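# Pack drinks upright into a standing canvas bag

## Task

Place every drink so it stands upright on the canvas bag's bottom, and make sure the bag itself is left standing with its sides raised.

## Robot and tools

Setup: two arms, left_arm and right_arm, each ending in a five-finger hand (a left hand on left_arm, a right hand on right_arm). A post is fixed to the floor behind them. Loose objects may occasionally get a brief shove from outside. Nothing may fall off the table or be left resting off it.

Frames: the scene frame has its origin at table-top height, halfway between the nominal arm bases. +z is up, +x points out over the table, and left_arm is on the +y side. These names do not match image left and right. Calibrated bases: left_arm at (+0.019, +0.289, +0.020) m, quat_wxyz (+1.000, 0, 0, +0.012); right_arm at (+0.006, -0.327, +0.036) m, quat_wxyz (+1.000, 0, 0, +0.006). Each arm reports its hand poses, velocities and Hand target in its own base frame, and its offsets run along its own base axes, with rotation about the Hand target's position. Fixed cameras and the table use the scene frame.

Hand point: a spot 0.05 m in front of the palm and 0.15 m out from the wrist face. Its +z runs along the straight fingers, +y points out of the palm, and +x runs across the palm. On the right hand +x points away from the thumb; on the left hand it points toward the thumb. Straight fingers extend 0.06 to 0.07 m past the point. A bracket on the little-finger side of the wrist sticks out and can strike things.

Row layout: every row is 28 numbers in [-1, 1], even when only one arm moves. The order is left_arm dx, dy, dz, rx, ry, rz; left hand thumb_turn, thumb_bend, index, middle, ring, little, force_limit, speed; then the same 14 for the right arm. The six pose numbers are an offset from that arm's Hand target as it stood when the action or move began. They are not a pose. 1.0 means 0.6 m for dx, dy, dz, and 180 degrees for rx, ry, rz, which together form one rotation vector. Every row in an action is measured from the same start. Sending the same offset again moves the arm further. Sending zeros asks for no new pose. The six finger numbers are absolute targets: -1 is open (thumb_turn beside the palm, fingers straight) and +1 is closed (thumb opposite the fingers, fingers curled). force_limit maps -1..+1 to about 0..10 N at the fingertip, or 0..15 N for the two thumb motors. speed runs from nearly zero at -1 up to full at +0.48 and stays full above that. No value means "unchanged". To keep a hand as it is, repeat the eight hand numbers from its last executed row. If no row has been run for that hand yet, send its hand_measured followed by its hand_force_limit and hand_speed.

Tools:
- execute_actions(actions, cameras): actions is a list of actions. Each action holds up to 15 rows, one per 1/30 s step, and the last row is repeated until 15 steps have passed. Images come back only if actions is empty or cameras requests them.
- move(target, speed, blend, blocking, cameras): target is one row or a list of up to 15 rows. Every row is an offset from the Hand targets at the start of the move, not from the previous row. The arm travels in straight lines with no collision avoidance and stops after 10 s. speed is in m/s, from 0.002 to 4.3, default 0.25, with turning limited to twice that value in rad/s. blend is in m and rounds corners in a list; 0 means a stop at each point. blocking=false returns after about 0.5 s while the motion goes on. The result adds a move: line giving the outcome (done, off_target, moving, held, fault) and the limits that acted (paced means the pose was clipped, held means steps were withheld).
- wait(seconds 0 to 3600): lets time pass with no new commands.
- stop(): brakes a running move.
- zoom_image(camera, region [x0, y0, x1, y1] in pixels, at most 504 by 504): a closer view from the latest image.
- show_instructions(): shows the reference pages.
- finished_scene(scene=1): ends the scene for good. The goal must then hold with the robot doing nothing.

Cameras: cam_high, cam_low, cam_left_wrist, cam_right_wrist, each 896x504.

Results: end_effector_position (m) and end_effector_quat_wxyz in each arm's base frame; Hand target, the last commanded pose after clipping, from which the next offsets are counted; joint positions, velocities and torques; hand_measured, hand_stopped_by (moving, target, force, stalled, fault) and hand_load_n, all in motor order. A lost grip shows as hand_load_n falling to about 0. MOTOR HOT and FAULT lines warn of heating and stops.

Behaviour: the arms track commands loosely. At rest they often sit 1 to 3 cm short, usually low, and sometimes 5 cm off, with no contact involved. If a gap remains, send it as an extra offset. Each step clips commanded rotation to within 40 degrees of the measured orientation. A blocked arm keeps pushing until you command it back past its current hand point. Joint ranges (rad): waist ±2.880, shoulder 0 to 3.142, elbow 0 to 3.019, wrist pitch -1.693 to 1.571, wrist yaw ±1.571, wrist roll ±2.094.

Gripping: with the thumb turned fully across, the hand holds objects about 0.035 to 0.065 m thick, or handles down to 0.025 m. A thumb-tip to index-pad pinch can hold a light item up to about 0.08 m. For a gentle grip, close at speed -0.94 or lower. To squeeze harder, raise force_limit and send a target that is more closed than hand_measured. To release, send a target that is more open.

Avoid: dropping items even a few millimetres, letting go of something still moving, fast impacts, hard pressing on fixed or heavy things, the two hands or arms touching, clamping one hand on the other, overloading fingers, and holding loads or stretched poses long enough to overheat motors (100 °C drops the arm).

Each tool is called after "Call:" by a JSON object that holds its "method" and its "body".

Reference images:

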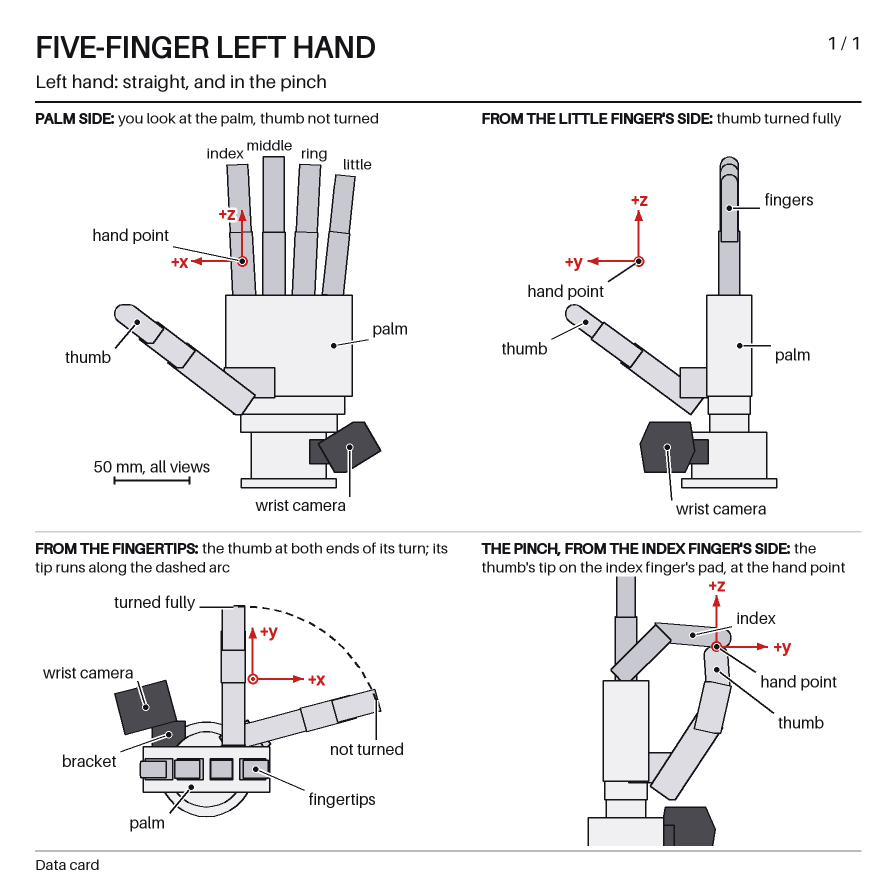

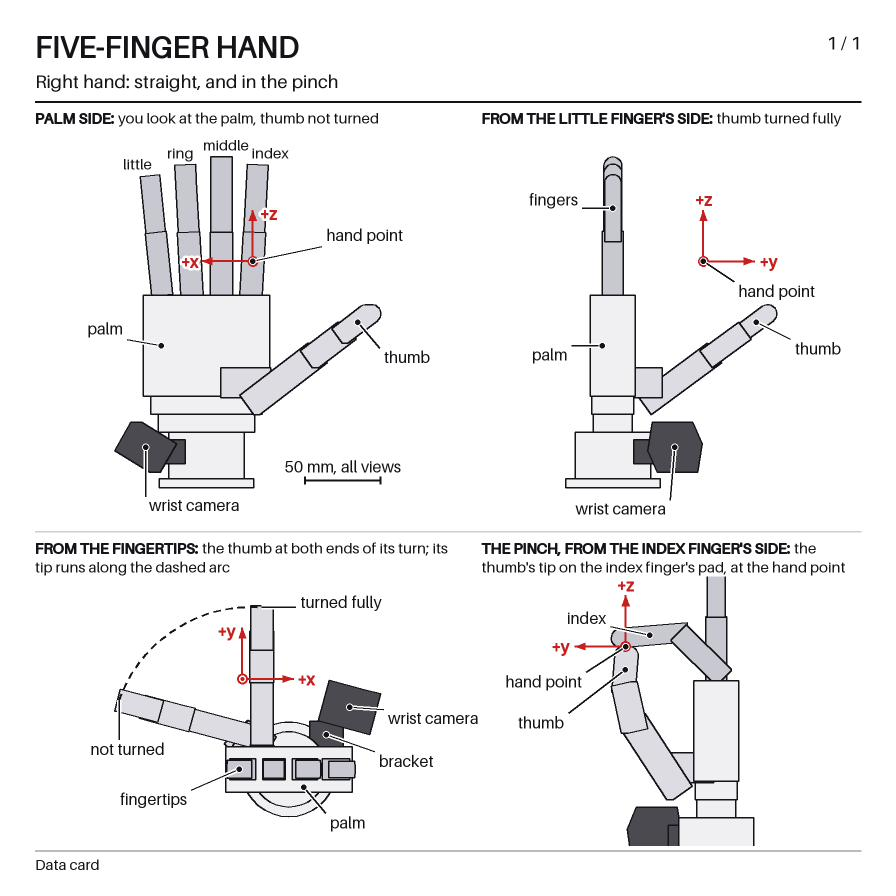

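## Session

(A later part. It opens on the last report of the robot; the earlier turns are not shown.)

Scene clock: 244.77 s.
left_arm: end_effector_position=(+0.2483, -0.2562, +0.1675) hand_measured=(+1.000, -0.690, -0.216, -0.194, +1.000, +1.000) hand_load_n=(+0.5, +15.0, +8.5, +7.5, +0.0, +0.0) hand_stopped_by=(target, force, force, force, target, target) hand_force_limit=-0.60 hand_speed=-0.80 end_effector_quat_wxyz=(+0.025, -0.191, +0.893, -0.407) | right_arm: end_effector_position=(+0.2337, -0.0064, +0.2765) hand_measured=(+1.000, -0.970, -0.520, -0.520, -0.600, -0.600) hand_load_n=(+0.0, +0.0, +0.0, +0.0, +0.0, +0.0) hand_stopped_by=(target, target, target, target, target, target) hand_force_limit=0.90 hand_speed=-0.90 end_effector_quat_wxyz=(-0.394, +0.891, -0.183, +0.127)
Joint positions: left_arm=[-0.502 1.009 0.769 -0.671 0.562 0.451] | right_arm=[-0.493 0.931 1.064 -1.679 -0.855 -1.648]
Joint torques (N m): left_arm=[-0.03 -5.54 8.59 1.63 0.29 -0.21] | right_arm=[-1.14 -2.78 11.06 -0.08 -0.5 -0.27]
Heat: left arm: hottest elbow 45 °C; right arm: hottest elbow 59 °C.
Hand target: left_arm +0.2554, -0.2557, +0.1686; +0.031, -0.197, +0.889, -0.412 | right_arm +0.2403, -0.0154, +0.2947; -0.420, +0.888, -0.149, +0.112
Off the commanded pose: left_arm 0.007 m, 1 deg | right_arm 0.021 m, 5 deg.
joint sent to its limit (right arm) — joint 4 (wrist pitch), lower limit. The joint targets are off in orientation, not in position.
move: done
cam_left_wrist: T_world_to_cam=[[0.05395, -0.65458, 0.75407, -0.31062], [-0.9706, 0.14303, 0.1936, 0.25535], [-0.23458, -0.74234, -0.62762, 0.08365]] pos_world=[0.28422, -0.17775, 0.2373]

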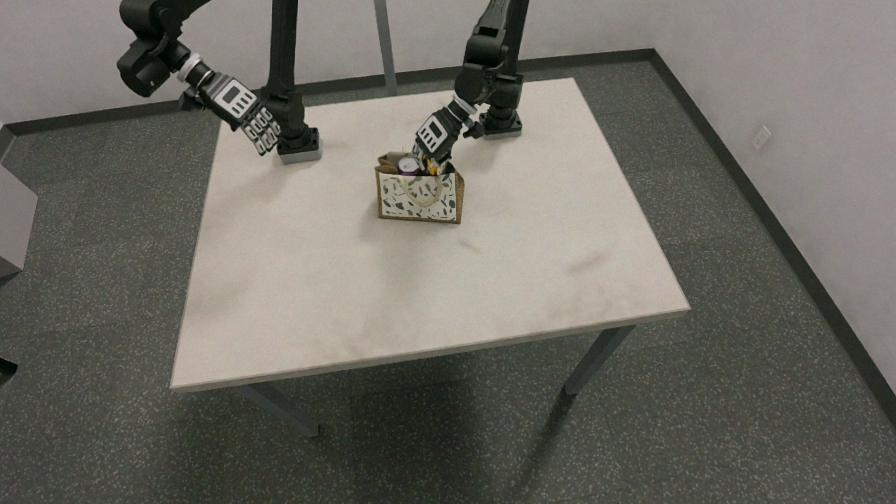

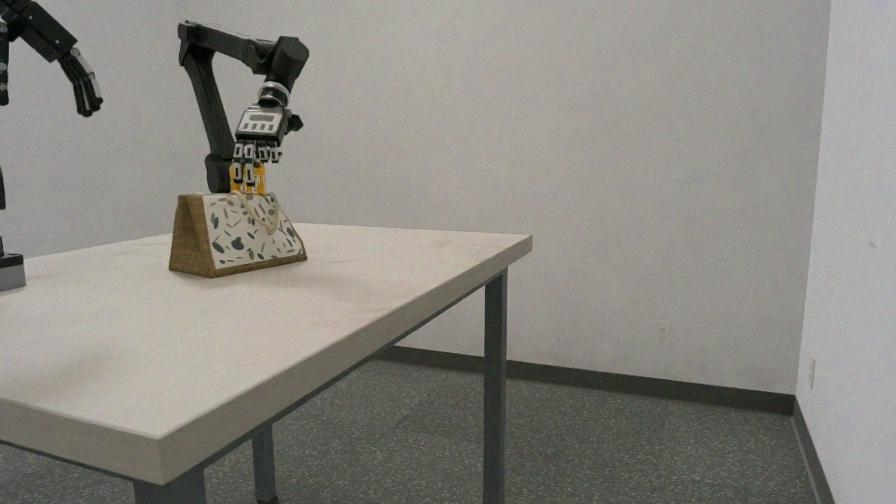

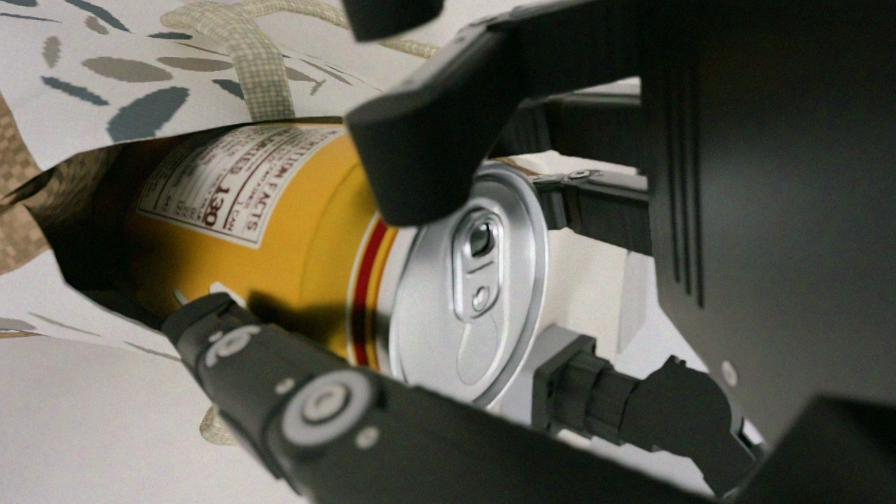

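Call:
{"method": "move", "body": {"target": [0.0145,-0.0175,0.01,0,0,0,1,0.3,0.2,0.2,1,1,-0.6,-0.8, 0,0,0,0,0,0,1,-0.97,-0.52,-0.52,-0.6,-0.6,0.9,-0.9], "speed": 0.06, "cameras": ["cam_high","cam_left_wrist"]}}

Call:
{"method": "zoom_image", "body": {"camera": "cam_high", "region": [370, 140, 480, 230]}}

Call:
{"method": "zoom_image", "body": {"camera": "cam_left_wrist", "region": [0, 60, 400, 460]}}

Scene clock: 249.97 s.
left_arm: end_effector_position=(+0.2509, -0.2585, +0.1593) hand_measured=(+1.000, -0.690, -0.216, -0.194, +1.000, +1.000) hand_load_n=(+1.0, +14.5, +9.0, +7.5, +0.0, +0.0) hand_stopped_by=(target, force, force, force, target, target) hand_force_limit=-0.60 hand_speed=-0.80 end_effector_quat_wxyz=(+0.015, -0.203, +0.893, -0.401) | right_arm: end_effector_position=(+0.2337, -0.0064, +0.2765) hand_measured=(+1.000, -0.970, -0.520, -0.520, -0.600, -0.600) hand_load_n=(+0.0, +0.0, +0.5, +0.0, +0.0, +0.0) hand_stopped_by=(target, target, target, target, target, target) hand_force_limit=0.90 hand_speed=-0.90 end_effector_quat_wxyz=(-0.394, +0.891, -0.183, +0.127)
Joint positions: left_arm=[-0.502 1.039 0.769 -0.659 0.56 0.432] | right_arm=[-0.493 0.931 1.064 -1.679 -0.855 -1.648]
Joint torques (N m): left_arm=[-1.44 -5.83 11.03 1.39 -0.04 -0.2] | right_arm=[-1.14 -2.9 11.04 -0.02 -0.5 -0.26]
Heat: left arm: hottest elbow 44 °C; right arm: hottest elbow 60 °C.
Hand target: left_arm +0.2642, -0.2662, +0.1746; +0.031, -0.197, +0.889, -0.412 | right_arm +0.2403, -0.0154, +0.2947; -0.420, +0.888, -0.149, +0.112
Off the commanded pose: left_arm 0.022 m, 2 deg | right_arm 0.021 m, 5 deg.
joint sent to its limit (right arm) — joint 4 (wrist pitch), lower limit. The joint targets are off in orientation, not in position.
move: off_target (left_arm)
cam_left_wrist: T_world_to_cam=[[0.08528, -0.65832, 0.74789, -0.31392], [-0.96644, 0.12791, 0.22279, 0.25025], [-0.24233, -0.74179, -0.62532, 0.07915]] pos_world=[0.2878, -0.17996, 0.22852]

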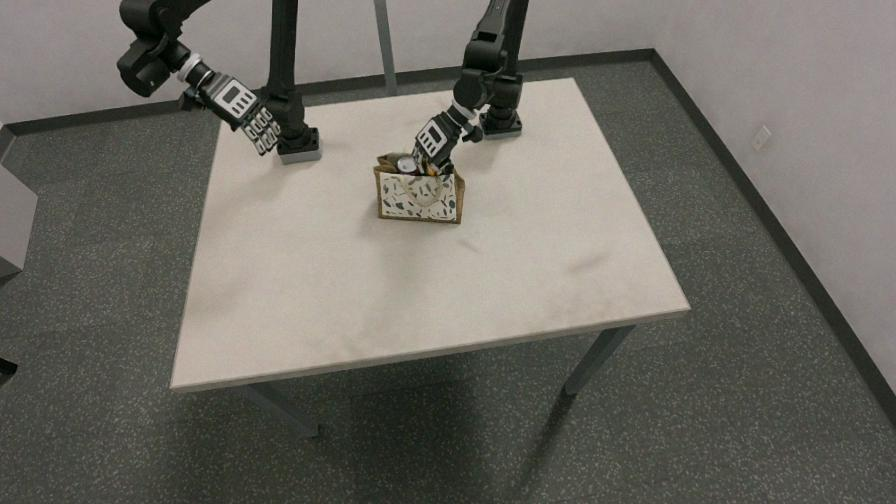

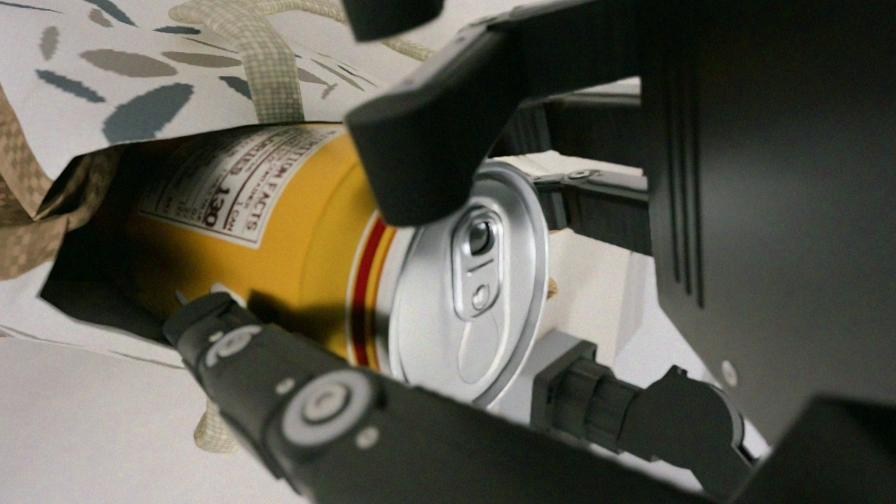

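Scaled by 4.582 from the camera's image (finer frame: 1280x720).

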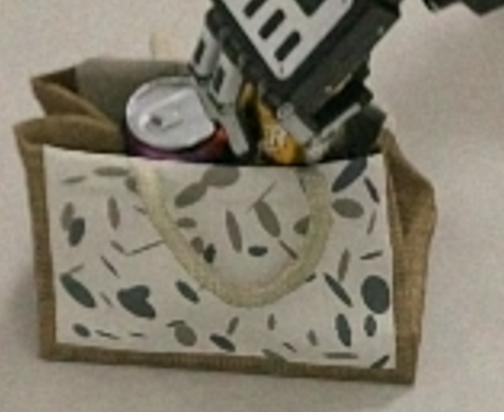

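Scaled by 1.260 from the camera's image (finer frame: 1280x720).

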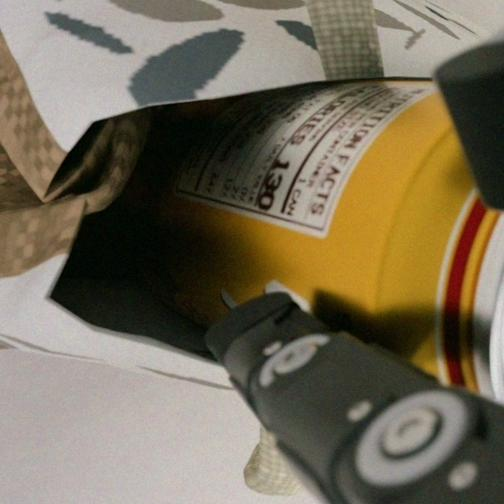

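Call:
{"method": "move", "body": {"target": [0,0,-0.04,0,0,0,1,0.3,0.2,0.2,1,1,-0.6,-0.8,0,0,0,0,0,0,1,-0.97,-0.52,-0.52,-0.6,-0.6,0.9,-0.9], "speed": 0.05, "cameras": ["cam_high","cam_low","cam_left_wrist"]}}

Call:
{"method": "zoom_image", "body": {"camera": "cam_high", "region": [370, 140, 480, 230]}}

Call:
{"method": "zoom_image", "body": {"camera": "cam_low", "region": [150, 90, 350, 290]}}

Scene clock: 252.40 s.
left_arm: end_effector_position=(+0.2602, -0.2629, +0.1517) hand_measured=(+1.000, -0.690, -0.216, -0.194, +1.000, +1.000) hand_load_n=(+1.0, +14.5, +9.0, +5.5, +0.0, +0.0) hand_stopped_by=(target, force, force, force, target, target) hand_force_limit=-0.60 hand_speed=-0.80 end_effector_quat_wxyz=(+0.026, -0.200, +0.890, -0.408) | right_arm: end_effector_position=(+0.2337, -0.0064, +0.2765) hand_measured=(+1.000, -0.970, -0.520, -0.520, -0.600, -0.600) hand_load_n=(+0.0, +0.0, +0.0, +0.0, +0.0, +0.0) hand_stopped_by=(target, target, target, target, target, target) hand_force_limit=0.90 hand_speed=-0.90 end_effector_quat_wxyz=(-0.394, +0.891, -0.183, +0.127)
Joint positions: left_arm=[-0.502 1.059 0.755 -0.597 0.555 0.429] | right_arm=[-0.493 0.931 1.064 -1.679 -0.855 -1.648]
Joint torques (N m): left_arm=[-1.49 -5.83 8.4 1.74 0.12 -0.14] | right_arm=[-1.14 -2.84 11.08 -0.06 -0.49 -0.26]
Heat: left arm: hottest elbow 44 °C; right arm: hottest elbow 60 °C.
Hand target: left_arm +0.2642, -0.2663, +0.1507; +0.031, -0.197, +0.889, -0.412 | right_arm +0.2403, -0.0154, +0.2947; -0.420, +0.888, -0.149, +0.112
Off the commanded pose: left_arm 0.005 m, 1 deg | right_arm 0.021 m, 5 deg.
joint sent to its limit (right arm) — joint 4 (wrist pitch), lower limit. The joint targets are off in orientation, not in position.
move: done
cam_left_wrist: T_world_to_cam=[[0.06984, -0.64975, 0.75693, -0.30704], [-0.97218, 0.12574, 0.19763, 0.26617], [-0.22359, -0.74968, -0.62289, 0.066]] pos_world=[0.29496, -0.18349, 0.22092]

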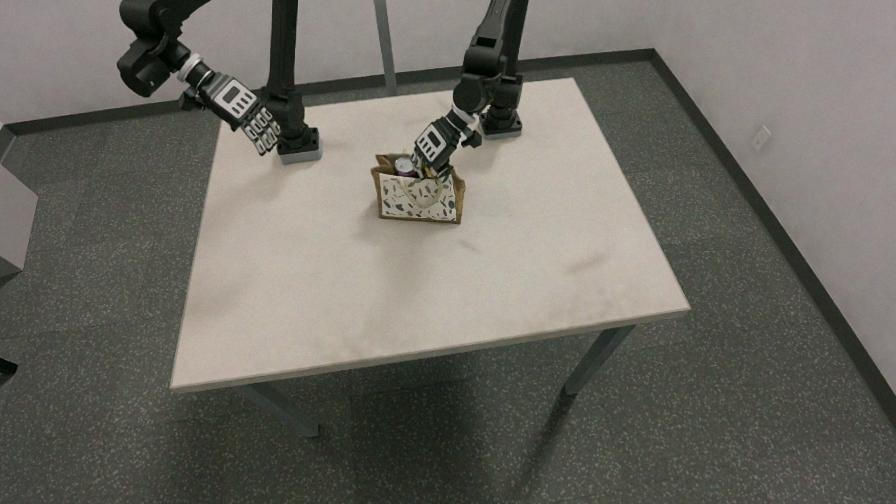

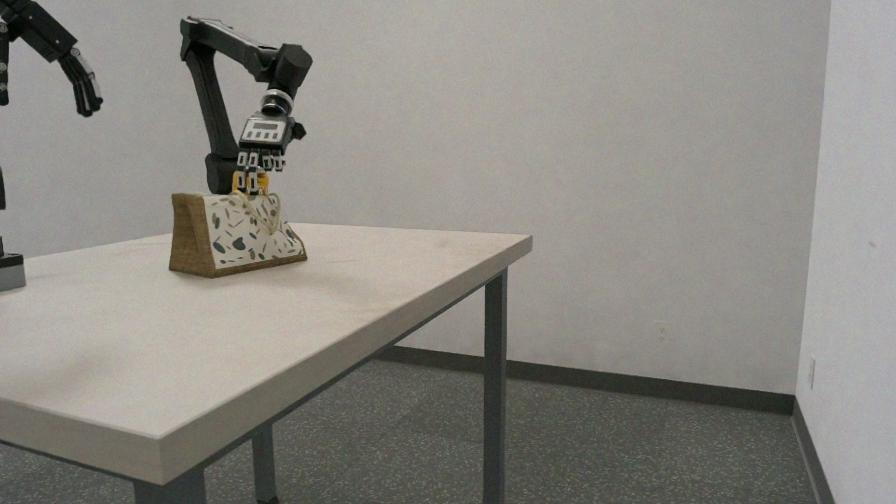

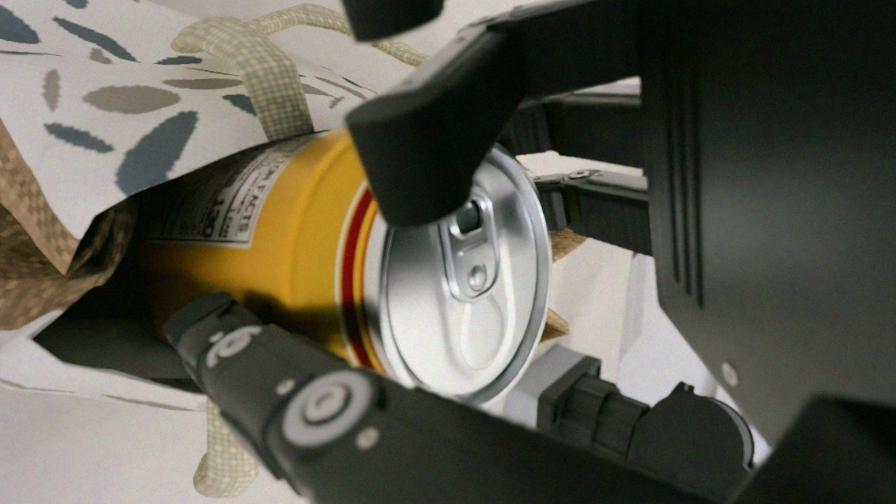

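Scaled by 4.582 from the camera's image (finer frame: 1280x720).

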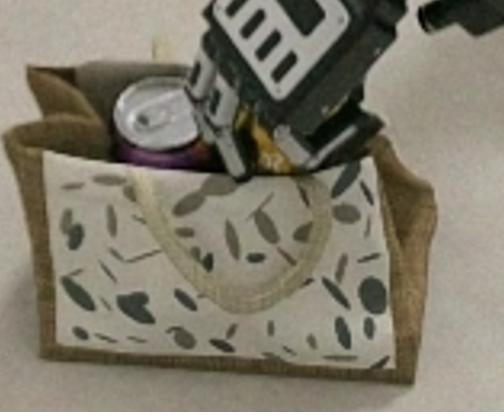

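Scaled by 2.520 from the camera's image (finer frame: 1280x720).

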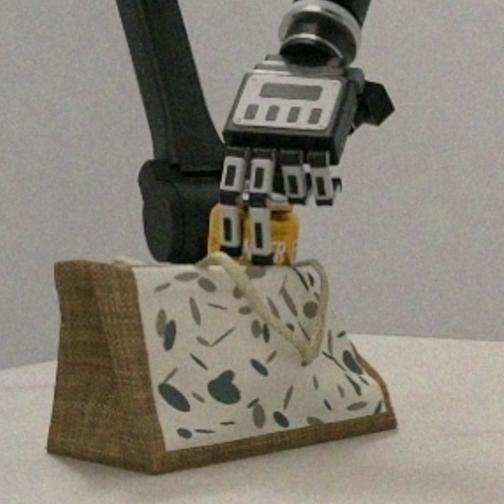

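Call:
{"method": "move", "body": {"target": [0.0,0,-0.04,0,0,0,1,0.3,0.2,0.2,1,1,-0.6,-0.8,0,0,0,0,0,0,1,-0.97,-0.52,-0.52,-0.6,-0.6,0.9,-0.9], "speed": 0.05, "cameras": ["cam_high","cam_low","cam_left_wrist"]}}

Call:
{"method": "zoom_image", "body": {"camera": "cam_high", "region": [370, 140, 480, 230]}}

Call:
{"method": "zoom_image", "body": {"camera": "cam_low", "region": [150, 90, 350, 290]}}

Scene clock: 253.67 s.
left_arm: end_effector_position=(+0.2631, -0.2658, +0.1342) hand_measured=(+1.000, -0.690, -0.216, -0.194, +1.000, +1.000) hand_load_n=(+1.5, +14.0, +9.5, +5.5, +0.0, +0.0) hand_stopped_by=(target, force, force, force, target, target) hand_force_limit=-0.60 hand_speed=-0.80 end_effector_quat_wxyz=(+0.030, -0.199, +0.887, -0.415) | right_arm: end_effector_position=(+0.2337, -0.0064, +0.2765) hand_measured=(+1.000, -0.970, -0.520, -0.520, -0.600, -0.600) hand_load_n=(+0.0, +0.0, +0.0, +0.0, +0.0, +0.0) hand_stopped_by=(target, target, target, target, target, target) hand_force_limit=0.90 hand_speed=-0.90 end_effector_quat_wxyz=(-0.394, +0.891, -0.183, +0.127)
Joint positions: left_arm=[-0.502 1.079 0.713 -0.514 0.56 0.422] | right_arm=[-0.493 0.931 1.064 -1.679 -0.855 -1.648]
Joint torques (N m): left_arm=[-1.49 -5.42 7.72 1.57 -0.05 -0.03] | right_arm=[-1.14 -2.9 11.04 -0.06 -0.51 -0.26]
Heat: left arm: hottest elbow 44 °C; right arm: hottest elbow 60 °C.
Hand target: left_arm +0.2641, -0.2662, +0.1266; +0.031, -0.197, +0.889, -0.412 | right_arm +0.2403, -0.0154, +0.2947; -0.420, +0.888, -0.149, +0.112
Off the commanded pose: left_arm 0.008 m, 1 deg | right_arm 0.021 m, 5 deg.
joint sent to its limit (right arm) — joint 4 (wrist pitch), lower limit. The joint targets are off in orientation, not in position.
move: done
cam_left_wrist: T_world_to_cam=[[0.06245, -0.63889, 0.76676, -0.2924], [-0.97457, 0.12662, 0.18488, 0.27542], [-0.2152, -0.75881, -0.61474, 0.04793]] pos_world=[0.29699, -0.18532, 0.20274]

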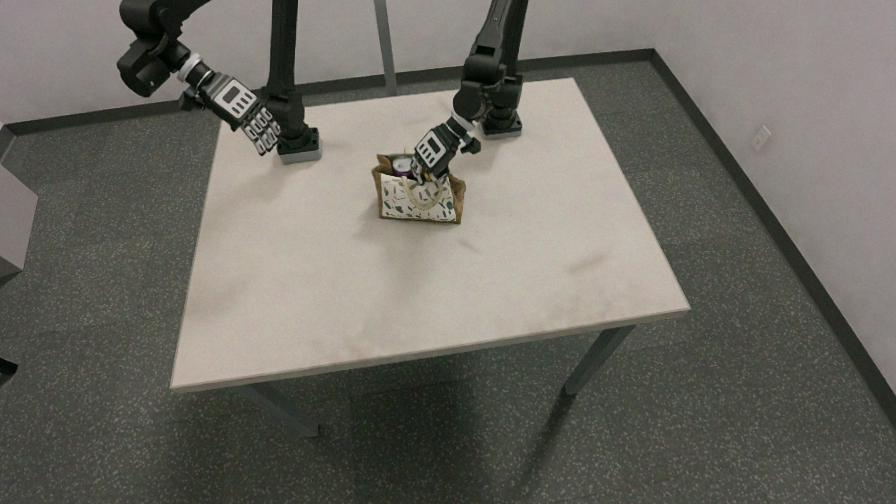

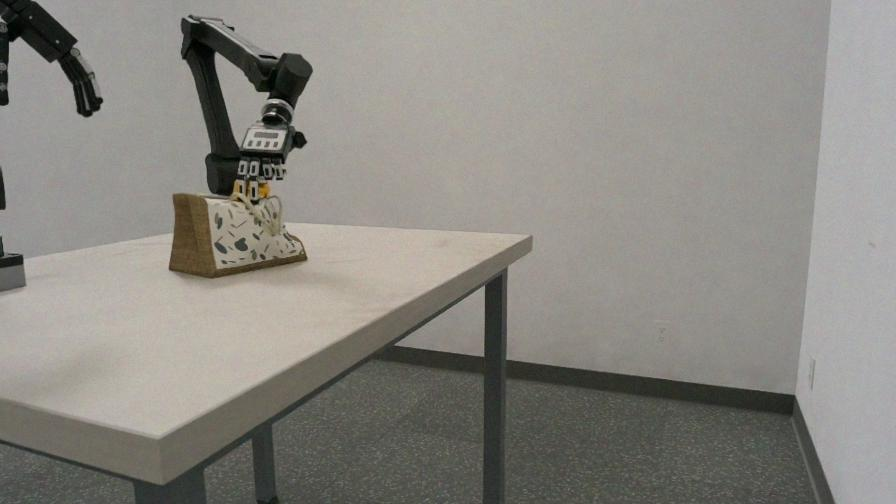

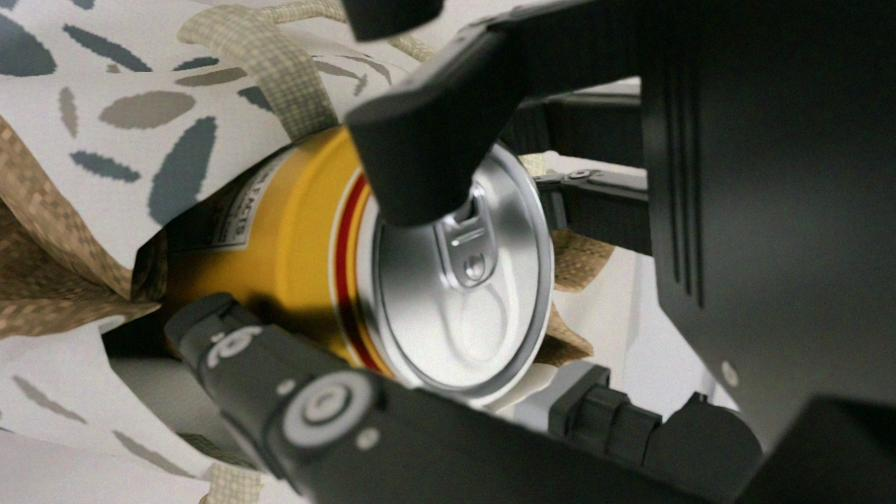

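Scaled by 4.582 from the camera's image (finer frame: 1280x720).

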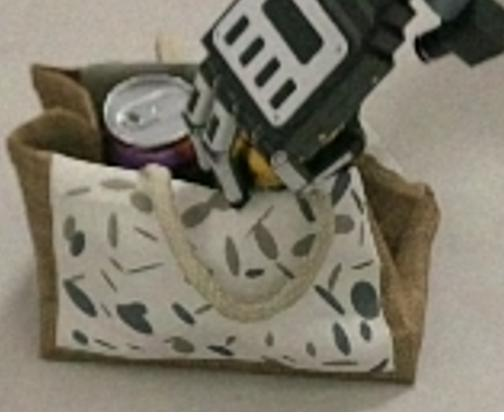

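Scaled by 2.520 from the camera's image (finer frame: 1280x720).

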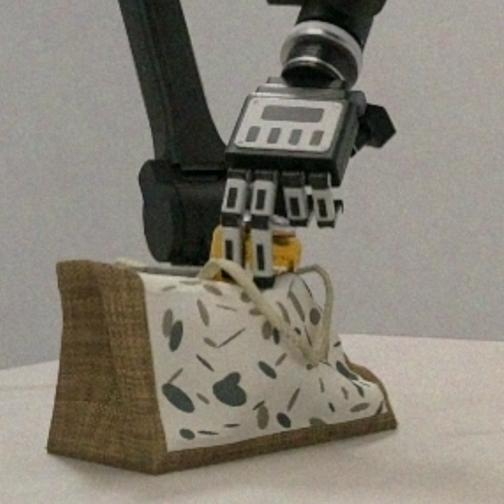

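Call:
{"method": "zoom_image", "body": {"camera": "cam_high", "region": [405, 160, 455, 200]}}

Call:
{"method": "zoom_image", "body": {"camera": "cam_low", "region": [220, 150, 310, 240]}}

Call:
{"method": "zoom_image", "body": {"camera": "cam_left_wrist", "region": [200, 0, 650, 420]}}

Scaled by 10.080 from the camera's image (finer frame: 1280x720).

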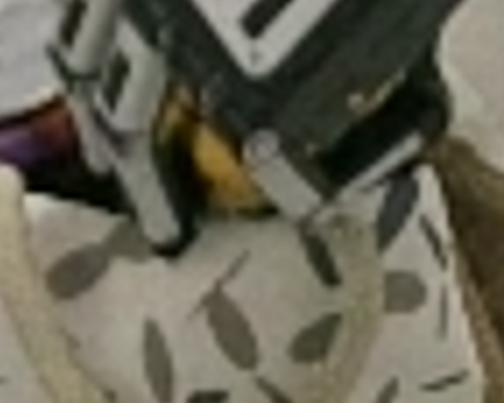

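Scaled by 5.600 from the camera's image (finer frame: 1280x720).

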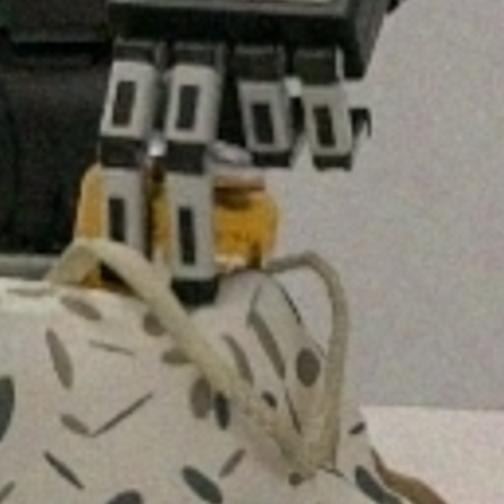

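Scaled by 1.120 from the camera's image (finer frame: 1280x720).

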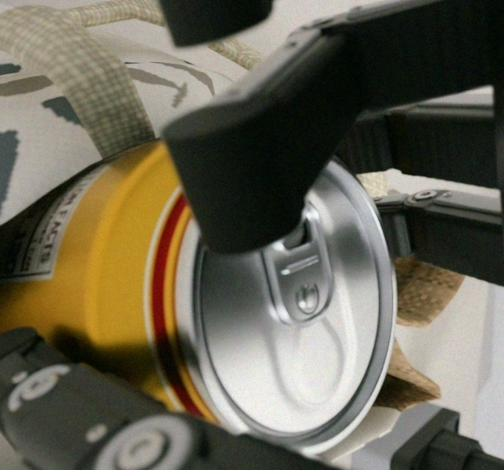

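Call:
{"method": "move", "body": {"target": [[0,0,0.06,0,0,0,1,0.3,0.2,0.2,1,1,-0.6,-0.8,0,0,0,0,0,0,1,-0.97,-0.52,-0.52,-0.6,-0.6,0.9,-0.9]], "speed": 0.05, "cameras": ["cam_high","cam_low","cam_left_wrist"]}}

Call:
{"method": "zoom_image", "body": {"camera": "cam_high", "region": [385, 145, 475, 215]}}

Call:
{"method": "zoom_image", "body": {"camera": "cam_low", "region": [160, 130, 320, 290]}}

Scene clock: 258.17 s.
left_arm: end_effector_position=(+0.2529, -0.2594, +0.1380) hand_measured=(+1.000, -0.690, -0.216, -0.194, +1.000, +1.000) hand_load_n=(+1.0, +14.0, +10.0, +5.5, +0.0, +0.0) hand_stopped_by=(target, force, force, force, target, target) hand_force_limit=-0.60 hand_speed=-0.80 end_effector_quat_wxyz=(+0.014, -0.208, +0.893, -0.399) | right_arm: end_effector_position=(+0.2337, -0.0064, +0.2765) hand_measured=(+1.000, -0.970, -0.520, -0.520, -0.600, -0.600) hand_load_n=(+0.0, +0.0, +0.0, +0.0, +0.0, +0.0) hand_stopped_by=(target, target, target, target, target, target) hand_force_limit=0.90 hand_speed=-0.90 end_effector_quat_wxyz=(-0.394, +0.891, -0.183, +0.127)
Joint positions: left_arm=[-0.502 1.066 0.729 -0.592 0.555 0.422] | right_arm=[-0.493 0.931 1.064 -1.679 -0.855 -1.648]
Joint torques (N m): left_arm=[-1.55 -7.36 11.81 0.36 0.12 -0.07] | right_arm=[-1.26 -2.84 11.04 -0.05 -0.5 -0.27]
Heat: left arm: hottest elbow 44 °C; right arm: hottest elbow 60 °C.
Hand target: left_arm +0.2642, -0.2662, +0.1627; +0.031, -0.197, +0.889, -0.412 | right_arm +0.2403, -0.0154, +0.2947; -0.420, +0.888, -0.149, +0.112
Off the commanded pose: left_arm 0.028 m, 3 deg | right_arm 0.021 m, 5 deg.
joint sent to its limit (right arm) — joint 4 (wrist pitch), lower limit. The joint targets are off in orientation, not in position.
move: off_target (left_arm)
cam_left_wrist: T_world_to_cam=[[0.09596, -0.6587, 0.74626, -0.30142], [-0.96627, 0.11837, 0.22873, 0.25364], [-0.239, -0.74303, -0.62513, 0.06447]] pos_world=[0.28942, -0.18067, 0.20722]

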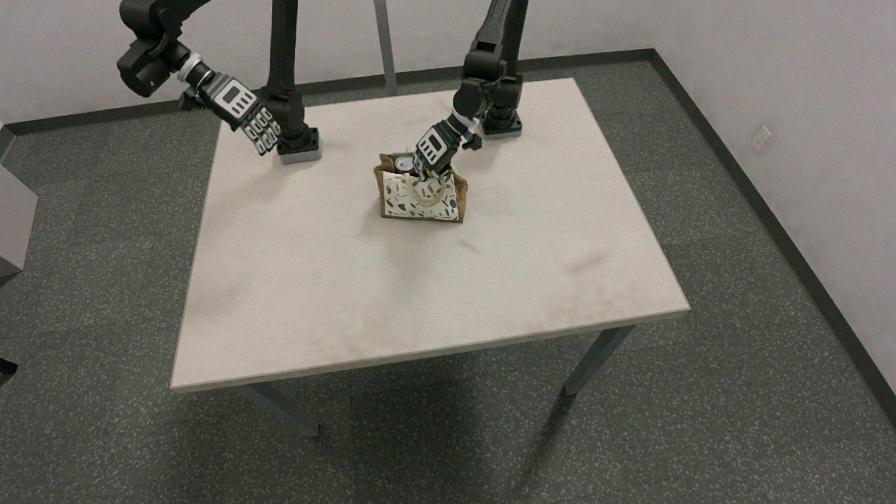

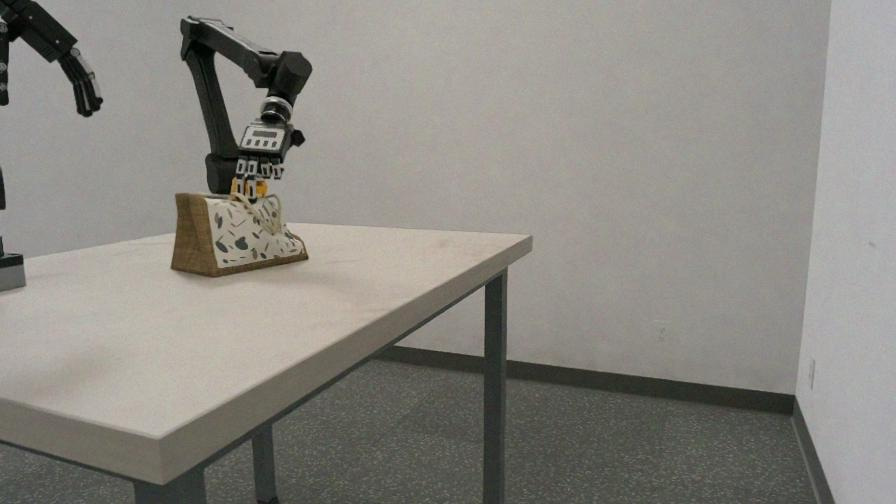

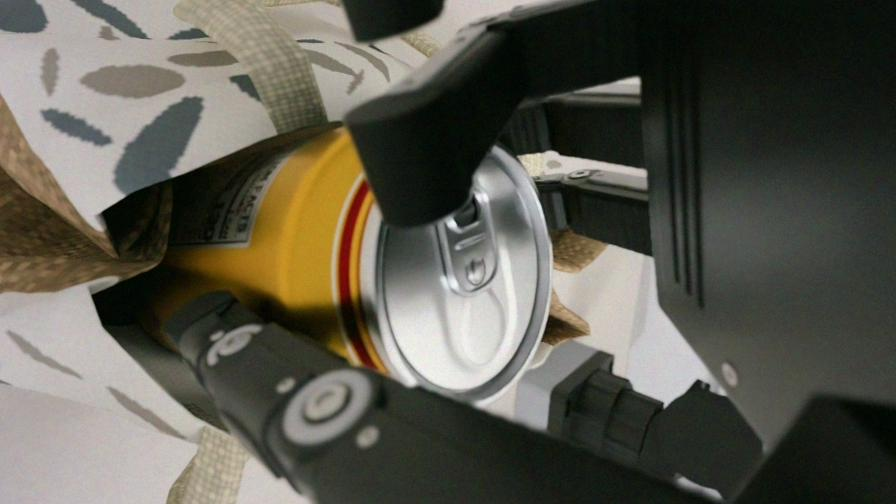

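Scaled by 5.600 from the camera's image (finer frame: 1280x720).

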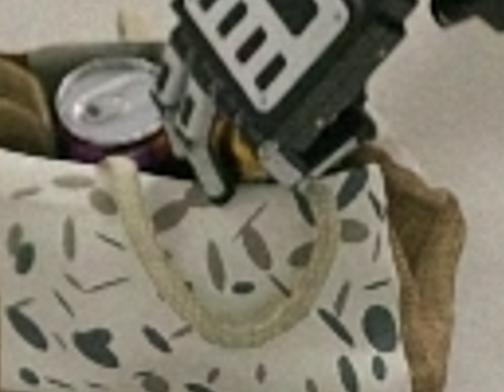

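Scaled by 3.150 from the camera's image (finer frame: 1280x720).

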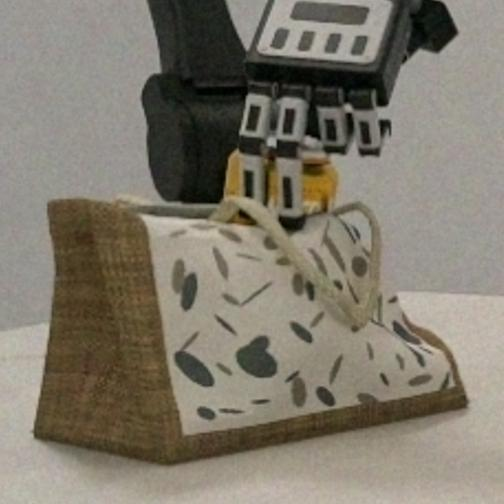

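Call:
{"method": "move", "body": {"target": [[-0.0237,0.010,0.02,0,0,0,1,0.3,0.2,0.2,1,1,-0.6,-0.8,0,0,0,0,0,0,1,-0.97,-0.52,-0.52,-0.6,-0.6,0.9,-0.9]], "speed": 0.05, "cameras": ["cam_high","cam_low","cam_left_wrist"]}}

Call:
{"method": "zoom_image", "body": {"camera": "cam_high", "region": [385, 145, 475, 215]}}

Call:
{"method": "zoom_image", "body": {"camera": "cam_low", "region": [160, 130, 320, 290]}}

Scene clock: 265.67 s.
left_arm: end_effector_position=(+0.2418, -0.2518, +0.1500) hand_measured=(+1.000, -0.690, -0.216, -0.194, +1.000, +1.000) hand_load_n=(+0.5, +14.0, +9.5, +6.0, +0.0, +0.0) hand_stopped_by=(target, force, force, force, target, target) hand_force_limit=-0.60 hand_speed=-0.80 end_effector_quat_wxyz=(+0.017, -0.210, +0.894, -0.397) | right_arm: end_effector_position=(+0.2337, -0.0064, +0.2765) hand_measured=(+1.000, -0.970, -0.520, -0.520, -0.600, -0.600) hand_load_n=(+0.0, +0.0, +0.0, +0.0, +0.0, +0.0) hand_stopped_by=(target, target, target, target, target, target) hand_force_limit=0.90 hand_speed=-0.90 end_effector_quat_wxyz=(-0.394, +0.891, -0.183, +0.127)
Joint positions: left_arm=[-0.502 1.01 0.729 -0.649 0.547 0.422] | right_arm=[-0.493 0.931 1.064 -1.679 -0.855 -1.648]
Joint torques (N m): left_arm=[-2.02 -6.83 11.66 0.55 0.31 -0.13] | right_arm=[-1.14 -2.84 11.06 -0.05 -0.49 -0.27]
Heat: left arm: hottest elbow 44 °C; right arm: hottest elbow 61 °C.
Hand target: left_arm +0.2500, -0.2602, +0.1747; +0.031, -0.197, +0.889, -0.412 | right_arm +0.2403, -0.0154, +0.2947; -0.420, +0.888, -0.149, +0.112
Off the commanded pose: left_arm 0.027 m, 3 deg | right_arm 0.021 m, 5 deg.
joint sent to its limit (right arm) — joint 4 (wrist pitch), lower limit. The joint targets are off in orientation, not in position.
move: off_target (left_arm)
cam_left_wrist: T_world_to_cam=[[0.09709, -0.66314, 0.74217, -0.305], [-0.96729, 0.11273, 0.22726, 0.23832], [-0.23437, -0.73996, -0.6305, 0.0755]] pos_world=[0.27783, -0.17326, 0.2198]

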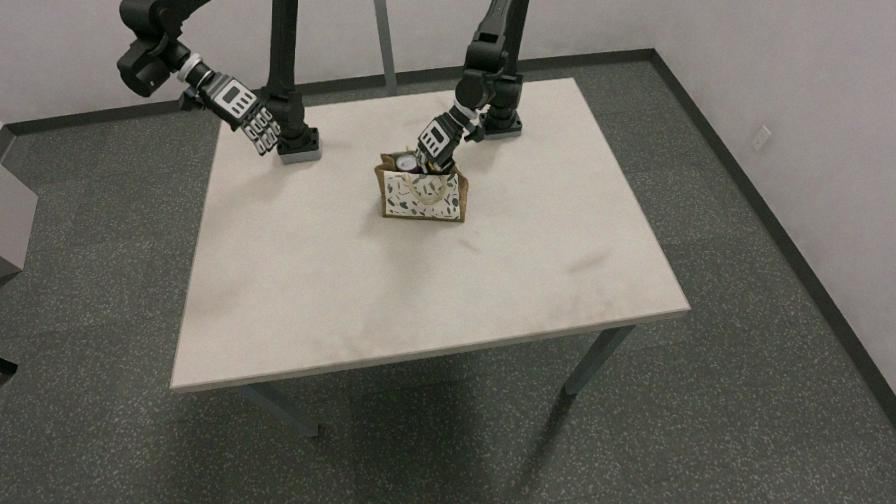

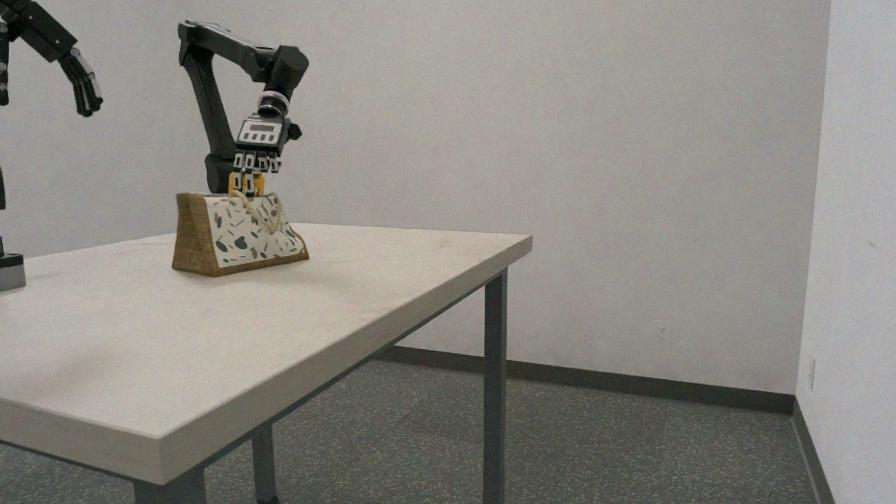

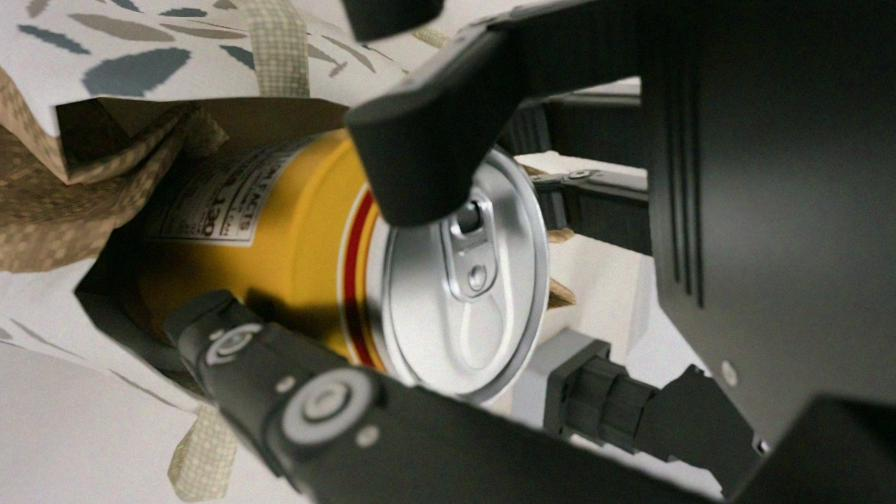

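Scaled by 5.600 from the camera's image (finer frame: 1280x720).

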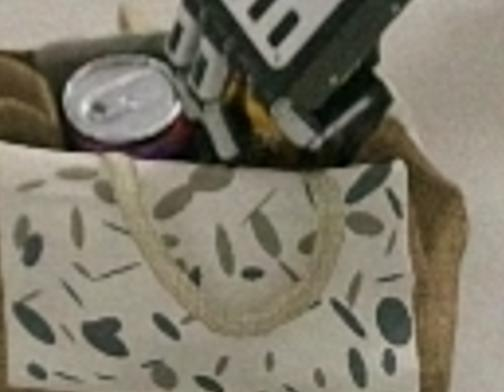

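Scaled by 3.150 from the camera's image (finer frame: 1280x720).

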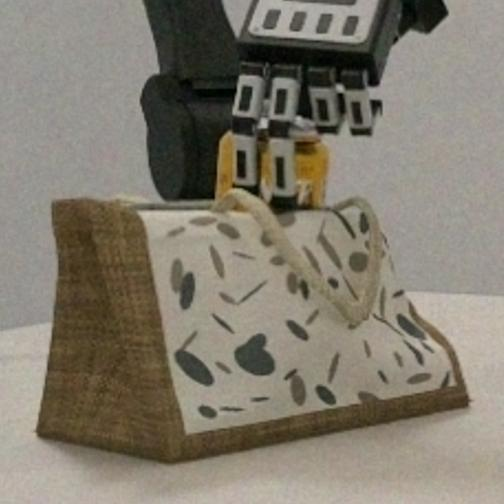

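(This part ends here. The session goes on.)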